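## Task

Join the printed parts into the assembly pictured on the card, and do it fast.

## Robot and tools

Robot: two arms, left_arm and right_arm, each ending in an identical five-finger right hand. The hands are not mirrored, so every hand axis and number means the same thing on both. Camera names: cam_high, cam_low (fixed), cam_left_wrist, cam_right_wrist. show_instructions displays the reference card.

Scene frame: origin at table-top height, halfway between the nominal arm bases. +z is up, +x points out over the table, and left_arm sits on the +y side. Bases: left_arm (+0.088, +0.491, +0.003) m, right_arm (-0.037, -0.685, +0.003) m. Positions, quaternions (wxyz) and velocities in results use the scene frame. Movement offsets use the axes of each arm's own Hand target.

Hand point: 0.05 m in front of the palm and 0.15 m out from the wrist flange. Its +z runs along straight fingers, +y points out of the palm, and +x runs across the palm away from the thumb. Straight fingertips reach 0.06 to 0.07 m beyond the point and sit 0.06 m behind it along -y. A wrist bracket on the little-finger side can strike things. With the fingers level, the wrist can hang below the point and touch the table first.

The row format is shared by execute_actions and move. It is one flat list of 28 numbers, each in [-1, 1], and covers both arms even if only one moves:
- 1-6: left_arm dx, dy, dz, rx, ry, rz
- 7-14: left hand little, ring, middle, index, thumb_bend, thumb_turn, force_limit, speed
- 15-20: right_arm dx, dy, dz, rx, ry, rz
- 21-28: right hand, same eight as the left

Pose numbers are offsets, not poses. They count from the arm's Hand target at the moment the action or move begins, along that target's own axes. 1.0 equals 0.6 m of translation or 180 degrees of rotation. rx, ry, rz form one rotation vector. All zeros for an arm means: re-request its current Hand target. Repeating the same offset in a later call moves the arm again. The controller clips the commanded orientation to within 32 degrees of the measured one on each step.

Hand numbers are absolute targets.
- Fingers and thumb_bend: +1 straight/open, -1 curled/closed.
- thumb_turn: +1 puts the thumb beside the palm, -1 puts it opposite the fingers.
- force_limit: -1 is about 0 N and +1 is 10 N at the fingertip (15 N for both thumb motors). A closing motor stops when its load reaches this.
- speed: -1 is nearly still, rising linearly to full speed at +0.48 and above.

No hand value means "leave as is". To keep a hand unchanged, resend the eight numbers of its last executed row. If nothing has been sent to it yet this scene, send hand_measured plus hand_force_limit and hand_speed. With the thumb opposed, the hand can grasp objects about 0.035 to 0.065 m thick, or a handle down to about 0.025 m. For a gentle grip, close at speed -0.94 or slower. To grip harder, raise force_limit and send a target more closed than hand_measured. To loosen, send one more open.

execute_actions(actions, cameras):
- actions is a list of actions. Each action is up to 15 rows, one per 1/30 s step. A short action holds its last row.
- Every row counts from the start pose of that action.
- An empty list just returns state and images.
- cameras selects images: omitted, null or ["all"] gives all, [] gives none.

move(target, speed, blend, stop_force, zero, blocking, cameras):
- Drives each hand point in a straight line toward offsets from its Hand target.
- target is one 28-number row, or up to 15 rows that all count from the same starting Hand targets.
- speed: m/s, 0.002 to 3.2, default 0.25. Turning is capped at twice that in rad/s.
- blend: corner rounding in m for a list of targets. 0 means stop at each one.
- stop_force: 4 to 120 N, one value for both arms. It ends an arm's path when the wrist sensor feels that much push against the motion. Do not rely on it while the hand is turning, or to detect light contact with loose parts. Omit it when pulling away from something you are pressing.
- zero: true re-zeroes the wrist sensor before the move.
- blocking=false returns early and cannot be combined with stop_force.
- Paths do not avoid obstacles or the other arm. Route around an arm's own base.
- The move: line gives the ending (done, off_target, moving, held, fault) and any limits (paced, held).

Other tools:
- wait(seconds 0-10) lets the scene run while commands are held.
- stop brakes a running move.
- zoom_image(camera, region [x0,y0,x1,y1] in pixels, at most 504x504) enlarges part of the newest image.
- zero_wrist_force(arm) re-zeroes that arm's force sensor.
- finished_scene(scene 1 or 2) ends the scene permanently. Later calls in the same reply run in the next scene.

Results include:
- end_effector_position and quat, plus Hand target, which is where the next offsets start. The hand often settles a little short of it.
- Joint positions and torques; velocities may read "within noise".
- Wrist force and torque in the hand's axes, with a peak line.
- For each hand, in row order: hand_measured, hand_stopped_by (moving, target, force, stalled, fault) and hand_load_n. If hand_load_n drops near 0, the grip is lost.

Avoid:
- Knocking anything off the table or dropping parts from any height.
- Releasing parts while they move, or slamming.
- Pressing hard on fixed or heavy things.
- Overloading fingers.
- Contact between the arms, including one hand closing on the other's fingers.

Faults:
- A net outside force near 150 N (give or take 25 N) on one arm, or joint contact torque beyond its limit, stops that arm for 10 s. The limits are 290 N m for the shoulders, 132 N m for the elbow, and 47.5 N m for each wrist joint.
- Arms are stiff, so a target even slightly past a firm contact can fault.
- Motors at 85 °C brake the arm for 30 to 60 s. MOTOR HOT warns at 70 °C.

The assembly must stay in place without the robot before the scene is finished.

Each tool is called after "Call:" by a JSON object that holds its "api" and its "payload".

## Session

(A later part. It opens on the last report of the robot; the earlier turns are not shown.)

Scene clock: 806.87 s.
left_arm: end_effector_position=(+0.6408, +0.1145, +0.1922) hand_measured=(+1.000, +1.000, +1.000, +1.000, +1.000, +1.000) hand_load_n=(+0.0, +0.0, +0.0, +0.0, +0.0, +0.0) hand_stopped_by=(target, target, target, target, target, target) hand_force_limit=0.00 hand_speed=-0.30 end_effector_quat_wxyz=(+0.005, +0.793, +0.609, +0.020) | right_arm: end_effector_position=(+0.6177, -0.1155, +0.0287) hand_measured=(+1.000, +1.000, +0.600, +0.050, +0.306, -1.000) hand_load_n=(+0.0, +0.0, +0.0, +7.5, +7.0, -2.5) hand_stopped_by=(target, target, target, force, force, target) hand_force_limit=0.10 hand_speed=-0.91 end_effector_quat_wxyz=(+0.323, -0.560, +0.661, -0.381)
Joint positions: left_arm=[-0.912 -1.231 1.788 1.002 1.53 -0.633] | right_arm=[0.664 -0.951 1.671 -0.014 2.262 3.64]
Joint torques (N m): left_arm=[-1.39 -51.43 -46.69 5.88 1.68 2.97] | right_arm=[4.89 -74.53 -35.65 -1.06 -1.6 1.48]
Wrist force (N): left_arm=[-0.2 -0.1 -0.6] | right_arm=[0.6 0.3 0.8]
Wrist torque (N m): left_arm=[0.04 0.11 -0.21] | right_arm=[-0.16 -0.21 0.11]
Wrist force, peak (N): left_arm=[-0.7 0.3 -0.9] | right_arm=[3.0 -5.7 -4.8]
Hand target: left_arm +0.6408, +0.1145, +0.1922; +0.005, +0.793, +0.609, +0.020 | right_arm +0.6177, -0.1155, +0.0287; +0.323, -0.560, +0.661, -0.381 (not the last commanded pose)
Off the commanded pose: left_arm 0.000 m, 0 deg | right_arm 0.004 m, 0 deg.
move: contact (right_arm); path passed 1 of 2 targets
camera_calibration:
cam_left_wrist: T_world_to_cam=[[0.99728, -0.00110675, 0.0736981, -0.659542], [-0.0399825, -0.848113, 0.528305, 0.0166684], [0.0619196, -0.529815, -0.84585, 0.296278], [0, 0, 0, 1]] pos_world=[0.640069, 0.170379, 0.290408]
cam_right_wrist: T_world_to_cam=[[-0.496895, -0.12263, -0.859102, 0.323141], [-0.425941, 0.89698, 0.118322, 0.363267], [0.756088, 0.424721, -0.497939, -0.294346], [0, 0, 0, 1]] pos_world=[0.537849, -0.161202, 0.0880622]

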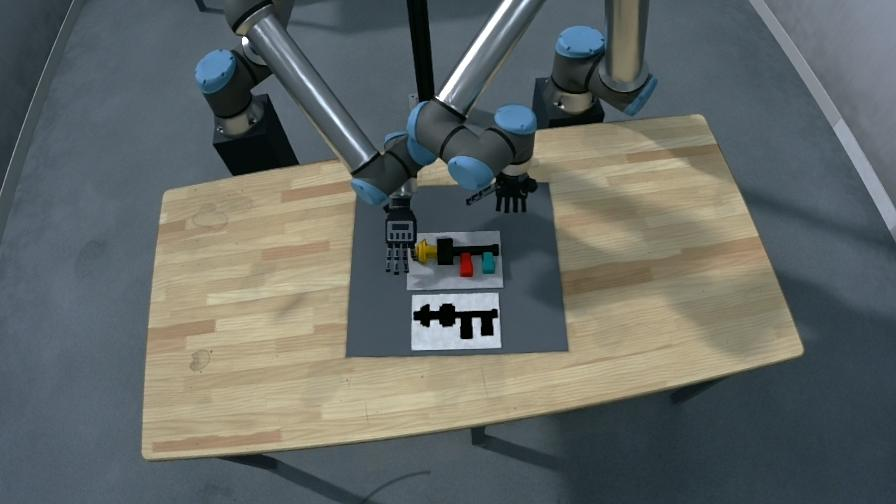

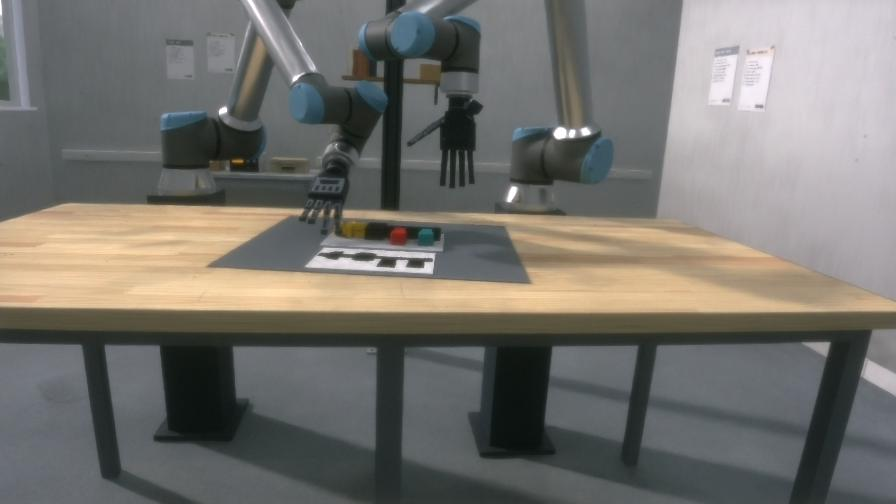

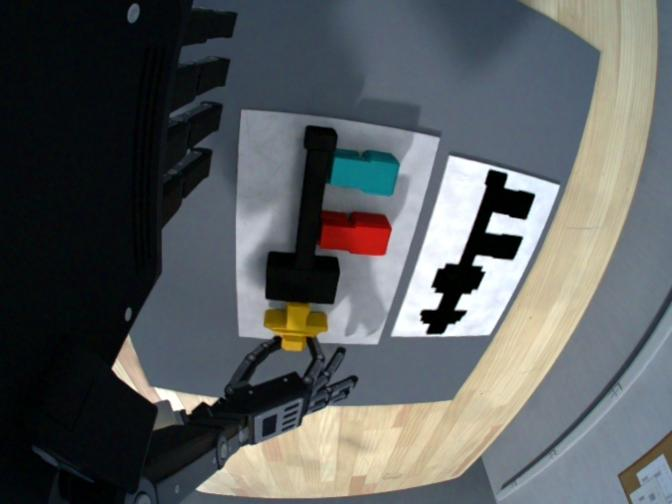

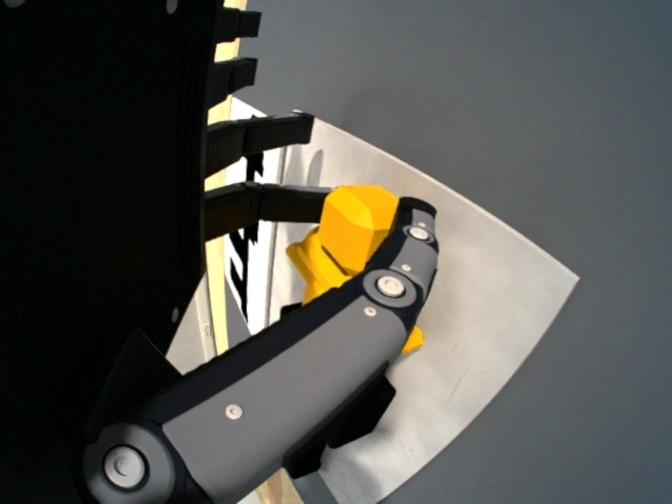

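Call:
{"api": "move", "payload": {"target": [0,0,0,0,0,0,1,1,1,1,1,1,0,-0.3,0,0.00866,0.005,0,0,0,1,1,0.6,-0.5,-0.3,-1,0.1,-0.91], "speed": 0.015, "stop_force": 7, "cameras": []}}

Call:
{"api": "move", "payload": {"target": [0,0,0,0,0,0,1,1,1,1,1,1,0,-0.3,0,0,0,0,0,0,1,1,0.6,0.3,0.5,-1,0.1,-0.85], "cameras": ["cam_left_wrist", "cam_right_wrist"]}}

Call:
{"api": "zoom_image", "payload": {"camera": "cam_right_wrist", "region": [260, 140, 460, 310]}}

Call:
{"api": "zoom_image", "payload": {"camera": "cam_left_wrist", "region": [245, 270, 345, 370]}}

Scene clock: 813.20 s.
left_arm: end_effector_position=(+0.6408, +0.1145, +0.1922) hand_measured=(+1.000, +1.000, +1.000, +1.000, +1.000, +1.000) hand_load_n=(+0.0, +0.0, +0.0, +0.0, +0.0, +0.0) hand_stopped_by=(target, target, target, target, target, target) hand_force_limit=0.00 hand_speed=-0.30 end_effector_quat_wxyz=(+0.005, +0.793, +0.609, +0.020) | right_arm: end_effector_position=(+0.6178, -0.1154, +0.0276) hand_measured=(+1.000, +1.000, +0.600, +0.050, +0.306, -1.000) hand_load_n=(+0.0, +0.0, +0.0, +7.0, +6.5, -3.0) hand_stopped_by=(target, target, target, force, force, target) hand_force_limit=0.10 hand_speed=-0.91 end_effector_quat_wxyz=(+0.323, -0.559, +0.661, -0.381)
Joint positions: left_arm=[-0.912 -1.231 1.788 1.002 1.53 -0.633] | right_arm=[0.664 -0.95 1.672 -0.016 2.262 3.64]
Joint torques (N m): left_arm=[-1.5 -50.88 -46.6 5.75 1.66 3.03] | right_arm=[-13.49 -85.16 -35.97 2.82 -1.97 -0.45]
Wrist force (N): left_arm=[-0.5 0.0 -0.7] | right_arm=[1.7 0.6 0.8]
Wrist torque (N m): left_arm=[0.06 0.16 -0.23] | right_arm=[-0.12 -0.24 0.13]
Wrist force, peak (N): left_arm=[-0.4 0.2 -1.0] | right_arm=[3.2 -7.1 -5.0]
Hand target: left_arm +0.6408, +0.1145, +0.1922; +0.005, +0.793, +0.609, +0.020 | right_arm +0.6178, -0.1154, +0.0276; +0.323, -0.559, +0.661, -0.381 (not the last commanded pose)
Off the commanded pose: left_arm 0.000 m, 0 deg | right_arm 0.005 m, 0 deg.
move: contact (right_arm)
No camera images: "cameras" was empty.

Scene clock: 814.37 s.
left_arm: end_effector_position=(+0.6408, +0.1145, +0.1922) hand_measured=(+1.000, +1.000, +1.000, +1.000, +1.000, +1.000) hand_load_n=(+0.0, +0.0, +0.0, +0.0, +0.0, +0.0) hand_stopped_by=(target, target, target, target, target, target) hand_force_limit=0.00 hand_speed=-0.30 end_effector_quat_wxyz=(+0.005, +0.793, +0.609, +0.020) | right_arm: end_effector_position=(+0.6178, -0.1154, +0.0276) hand_measured=(+1.000, +1.000, +0.600, +0.300, +0.500, -1.000) hand_load_n=(+0.0, +0.0, +0.0, +0.0, +0.0, +0.0) hand_stopped_by=(target, target, target, target, target, target) hand_force_limit=0.10 hand_speed=-0.85 end_effector_quat_wxyz=(+0.323, -0.559, +0.661, -0.381)
Joint positions: left_arm=[-0.912 -1.231 1.788 1.002 1.53 -0.633] | right_arm=[0.664 -0.95 1.672 -0.016 2.262 3.64]
Joint torques (N m): left_arm=[-0.56 -51.36 -46.3 5.73 1.72 2.89] | right_arm=[-13.59 -86.36 -33.87 2.63 -1.79 -0.81]
Wrist force (N): left_arm=[-0.4 0.1 -0.6] | right_arm=[0.2 0.3 0.7]
Wrist torque (N m): left_arm=[0.07 0.14 -0.22] | right_arm=[-0.14 -0.16 0.09]
Wrist force, peak (N): left_arm=[-0.3 0.1 -1.0] | right_arm=[1.4 0.5 1.4]
Hand target: left_arm +0.6408, +0.1145, +0.1922; +0.005, +0.793, +0.609, +0.020 | right_arm +0.6178, -0.1154, +0.0276; +0.323, -0.559, +0.661, -0.381
Off the commanded pose: left_arm 0.000 m, 0 deg | right_arm 0.000 m, 0 deg.
move: done
camera_calibration:
cam_left_wrist: T_world_to_cam=[[0.99728, -0.00110675, 0.0736981, -0.659542], [-0.0399825, -0.848113, 0.528305, 0.0166684], [0.0619196, -0.529815, -0.84585, 0.296278], [0, 0, 0, 1]] pos_world=[0.640069, 0.170379, 0.290408]
cam_right_wrist: T_world_to_cam=[[-0.496718, -0.122531, -0.859219, 0.322189], [-0.425995, 0.89695, 0.118357, 0.363371], [0.756174, 0.424813, -0.497729, -0.295062], [0, 0, 0, 1]] pos_world=[0.53795, -0.161101, 0.0869624]
Images, in order (width x height): cam_left_wrist 672x504, cam_right_wrist 672x504.

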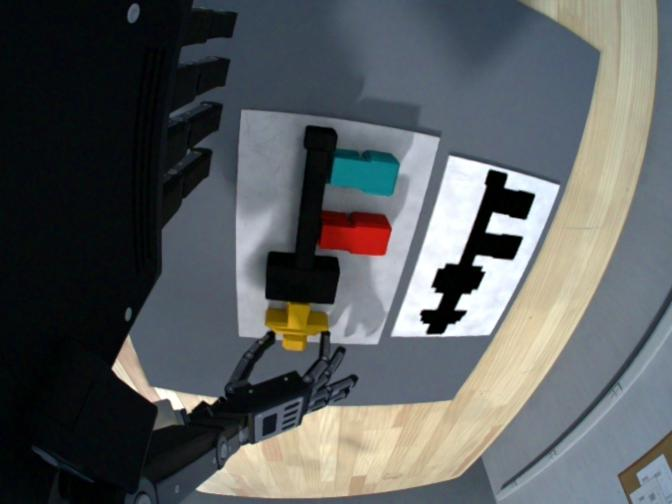

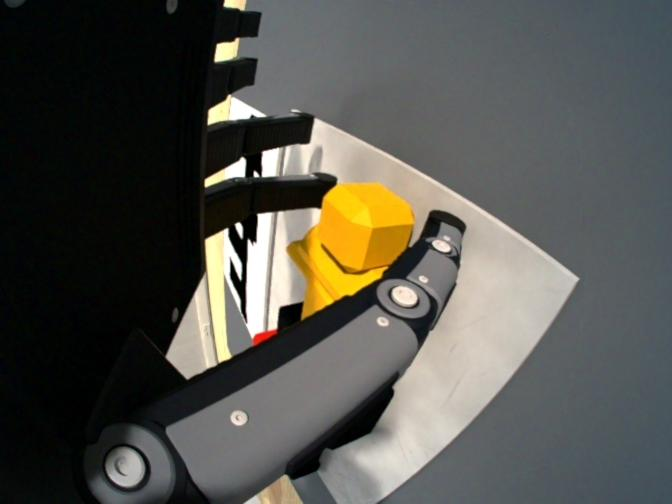

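Scaled by 2.520 from the camera's 672x504 image, which has a finer 960x720 frame.

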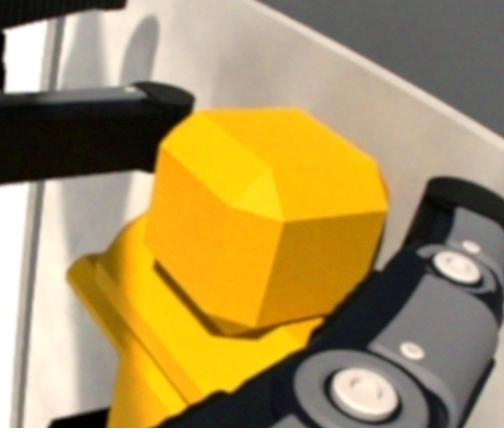

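Scaled by 5.040 from the camera's 672x504 image, which has a finer 960x720 frame.

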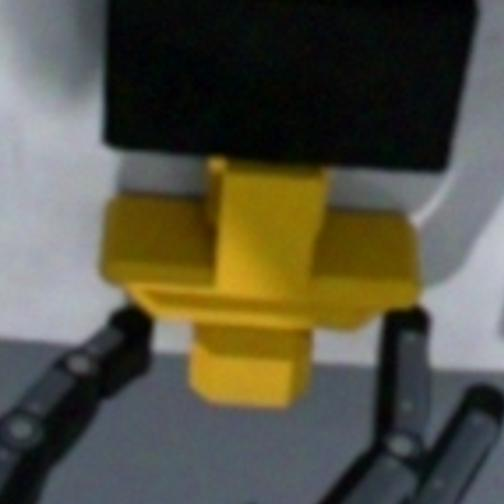

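Call:
{"api": "move", "payload": {"target": [[0,0,0,0,0,0,1,1,1,1,1,1,0,-0.3,0,-0.0433,-0.025,0,0,0,1,1,0.6,0.3,0.5,-1,0.1,-0.85],[0,0,0,0,0,0,1,1,1,1,1,1,0,-0.3,0,-0.16,-0.0924,0,0,0,1,1,0.6,0.3,0.5,-1,0.1,-0.85]], "speed": [0.05, 0.25], "blend": [0.005, 0], "cameras": ["cam_left_wrist", "cam_high", "cam_low", "cam_right_wrist"]}}

Call:
{"api": "zoom_image", "payload": {"camera": "cam_left_wrist", "region": [230, 110, 430, 370]}}

Call:
{"api": "zoom_image", "payload": {"camera": "cam_high", "region": [400, 225, 510, 295]}}

Call:
{"api": "zoom_image", "payload": {"camera": "cam_low", "region": [320, 200, 460, 270]}}

Call:
{"api": "zoom_image", "payload": {"camera": "cam_right_wrist", "region": [250, 200, 500, 450]}}

Scene clock: 822.40 s.
left_arm: end_effector_position=(+0.6408, +0.1145, +0.1922) hand_measured=(+1.000, +1.000, +1.000, +1.000, +1.000, +1.000) hand_load_n=(+0.0, +0.0, +0.0, +0.0, +0.0, +0.0) hand_stopped_by=(target, target, target, target, target, target) hand_force_limit=0.00 hand_speed=-0.30 end_effector_quat_wxyz=(+0.005, +0.793, +0.609, +0.020) | right_arm: end_effector_position=(+0.6178, -0.1155, +0.0803) hand_measured=(+1.000, +1.000, +0.600, +0.300, +0.500, -1.000) hand_load_n=(+0.0, +0.0, +0.0, +0.0, +0.0, +0.0) hand_stopped_by=(target, target, target, target, target, target) hand_force_limit=0.10 hand_speed=-0.85 end_effector_quat_wxyz=(+0.324, -0.559, +0.661, -0.381)
Joint positions: left_arm=[-0.912 -1.231 1.788 1.002 1.53 -0.633] | right_arm=[0.664 -1.004 1.65 0.06 2.262 3.64]
Joint torques (N m): left_arm=[-2.44 -51.37 -46.42 6.03 1.68 2.75] | right_arm=[-7.2 -63.38 -25.86 -1.38 -1.56 -1.44]
Wrist force (N): left_arm=[-0.2 -0.1 -0.5] | right_arm=[0.2 0.3 0.3]
Wrist torque (N m): left_arm=[0.04 0.11 -0.22] | right_arm=[-0.14 -0.14 0.10]
Wrist force, peak (N): left_arm=[-0.6 -0.1 -0.9] | right_arm=[-2.6 -14.5 -6.1]
Hand target: left_arm +0.6408, +0.1145, +0.1922; +0.005, +0.793, +0.609, +0.020 | right_arm +0.6177, -0.1155, +0.0803; +0.324, -0.559, +0.661, -0.381 (not the last commanded pose)
Off the commanded pose: left_arm 0.000 m, 0 deg | right_arm 0.058 m, 0 deg.
move: held (right_arm; a check stopped the path); path passed 1 of 2 targets; limits=held
pose unreachable (right arm): on one or more control steps of this call, first in action 0 (counted from 0), this arm could not follow its commanded pose, so it was not sent that pose on those steps. It may still have moved: this result reports where it is.
cause: moving toward the commanded pose would bring a part of the arm too close to another arm (a part of this arm just beyond joint 4 (wrist 1) and a part of the left arm just beyond its joint 3 (elbow), at the place that arm is still heading or pushing toward).
camera_calibration:
cam_left_wrist: T_world_to_cam=[[0.99728, -0.00110675, 0.0736981, -0.659542], [-0.0399825, -0.848113, 0.528305, 0.0166684], [0.0619196, -0.529815, -0.84585, 0.296278], [0, 0, 0, 1]] pos_world=[0.640069, 0.170379, 0.290408]
cam_right_wrist: T_world_to_cam=[[-0.496428, -0.122498, -0.859391, 0.367247], [-0.426115, 0.896901, 0.118301, 0.357299], [0.756297, 0.424927, -0.497445, -0.268928], [0, 0, 0, 1]] pos_world=[0.537951, -0.1612, 0.139563]

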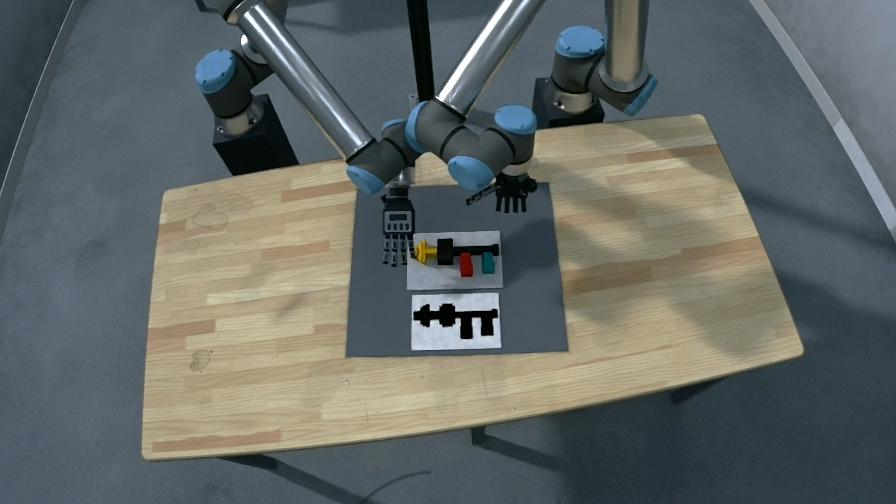

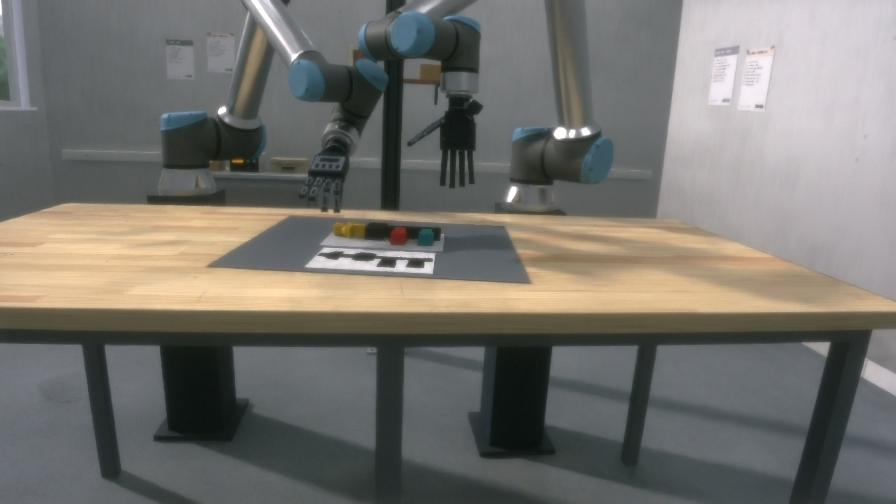

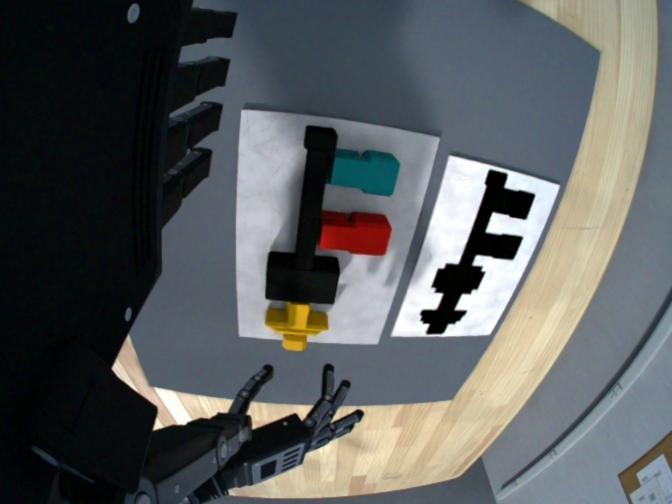

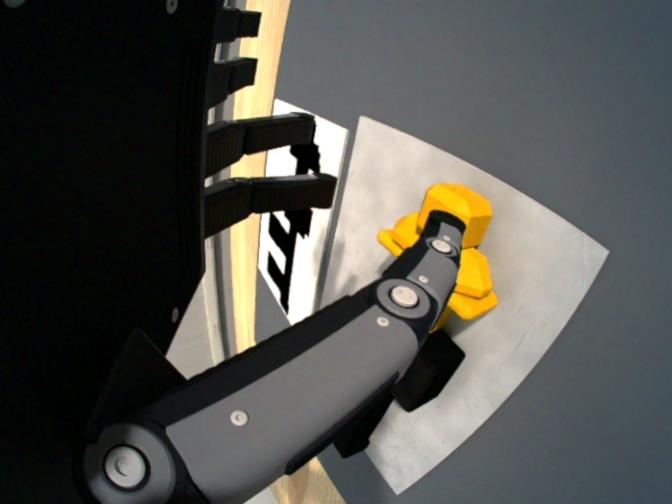

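Scaled by 1.938 from the camera's 672x504 image, which has a finer 960x720 frame.

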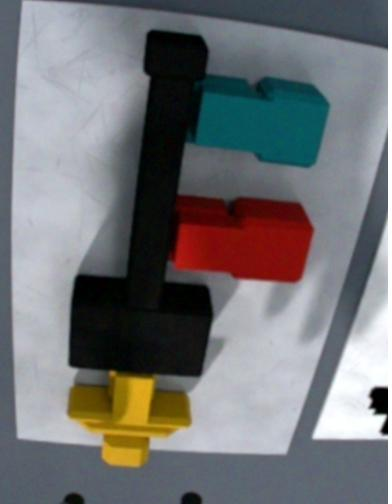

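Scaled by 4.582 from the camera's 896x504 image, which has a finer 1280x720 frame.

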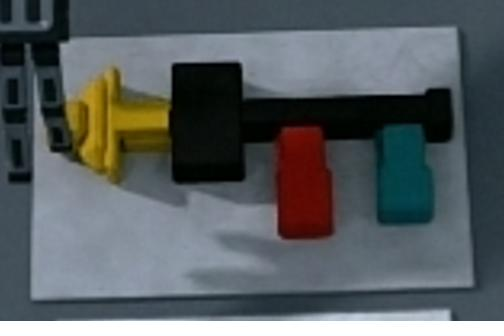

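Scaled by 3.600 from the camera's 896x504 image, which has a finer 1280x720 frame.

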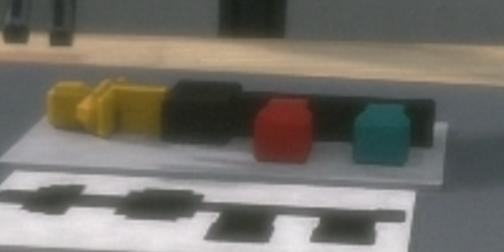

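Scaled by 2.016 from the camera's 672x504 image, which has a finer 960x720 frame.

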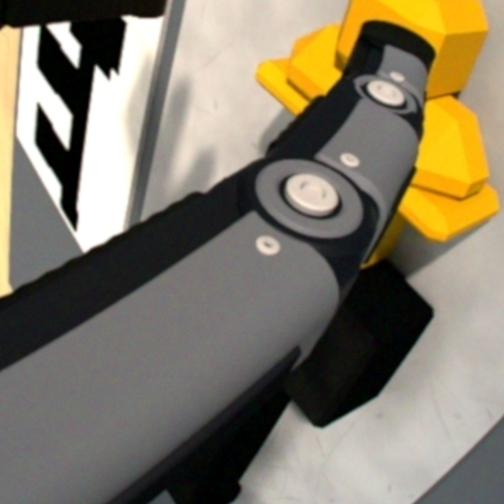

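Call:
{"api": "zoom_image", "payload": {"camera": "cam_left_wrist", "region": [250, 280, 340, 360]}}

Call:
{"api": "zoom_image", "payload": {"camera": "cam_low", "region": [325, 210, 385, 255]}}

Call:
{"api": "zoom_image", "payload": {"camera": "cam_high", "region": [400, 230, 460, 270]}}

Scaled by 5.600 from the camera's 672x504 image, which has a finer 960x720 frame.

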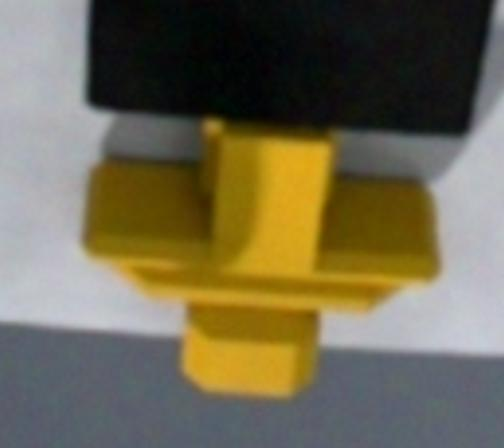

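Scaled by 8.400 from the camera's 896x504 image, which has a finer 1280x720 frame.

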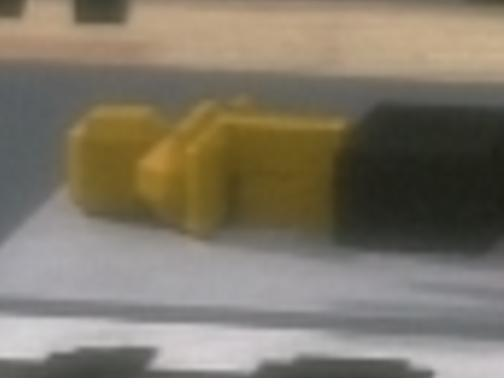

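Scaled by 8.400 from the camera's 896x504 image, which has a finer 1280x720 frame.

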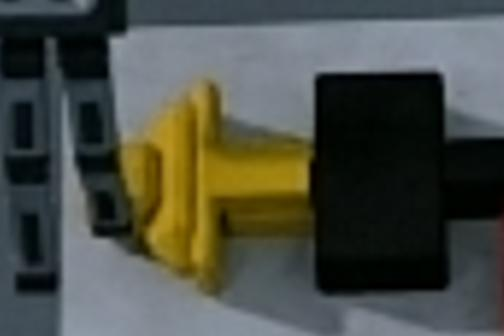

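Call:
{"api": "finished_scene", "payload": {"scene": 2}}

The scene is finished: the task was done.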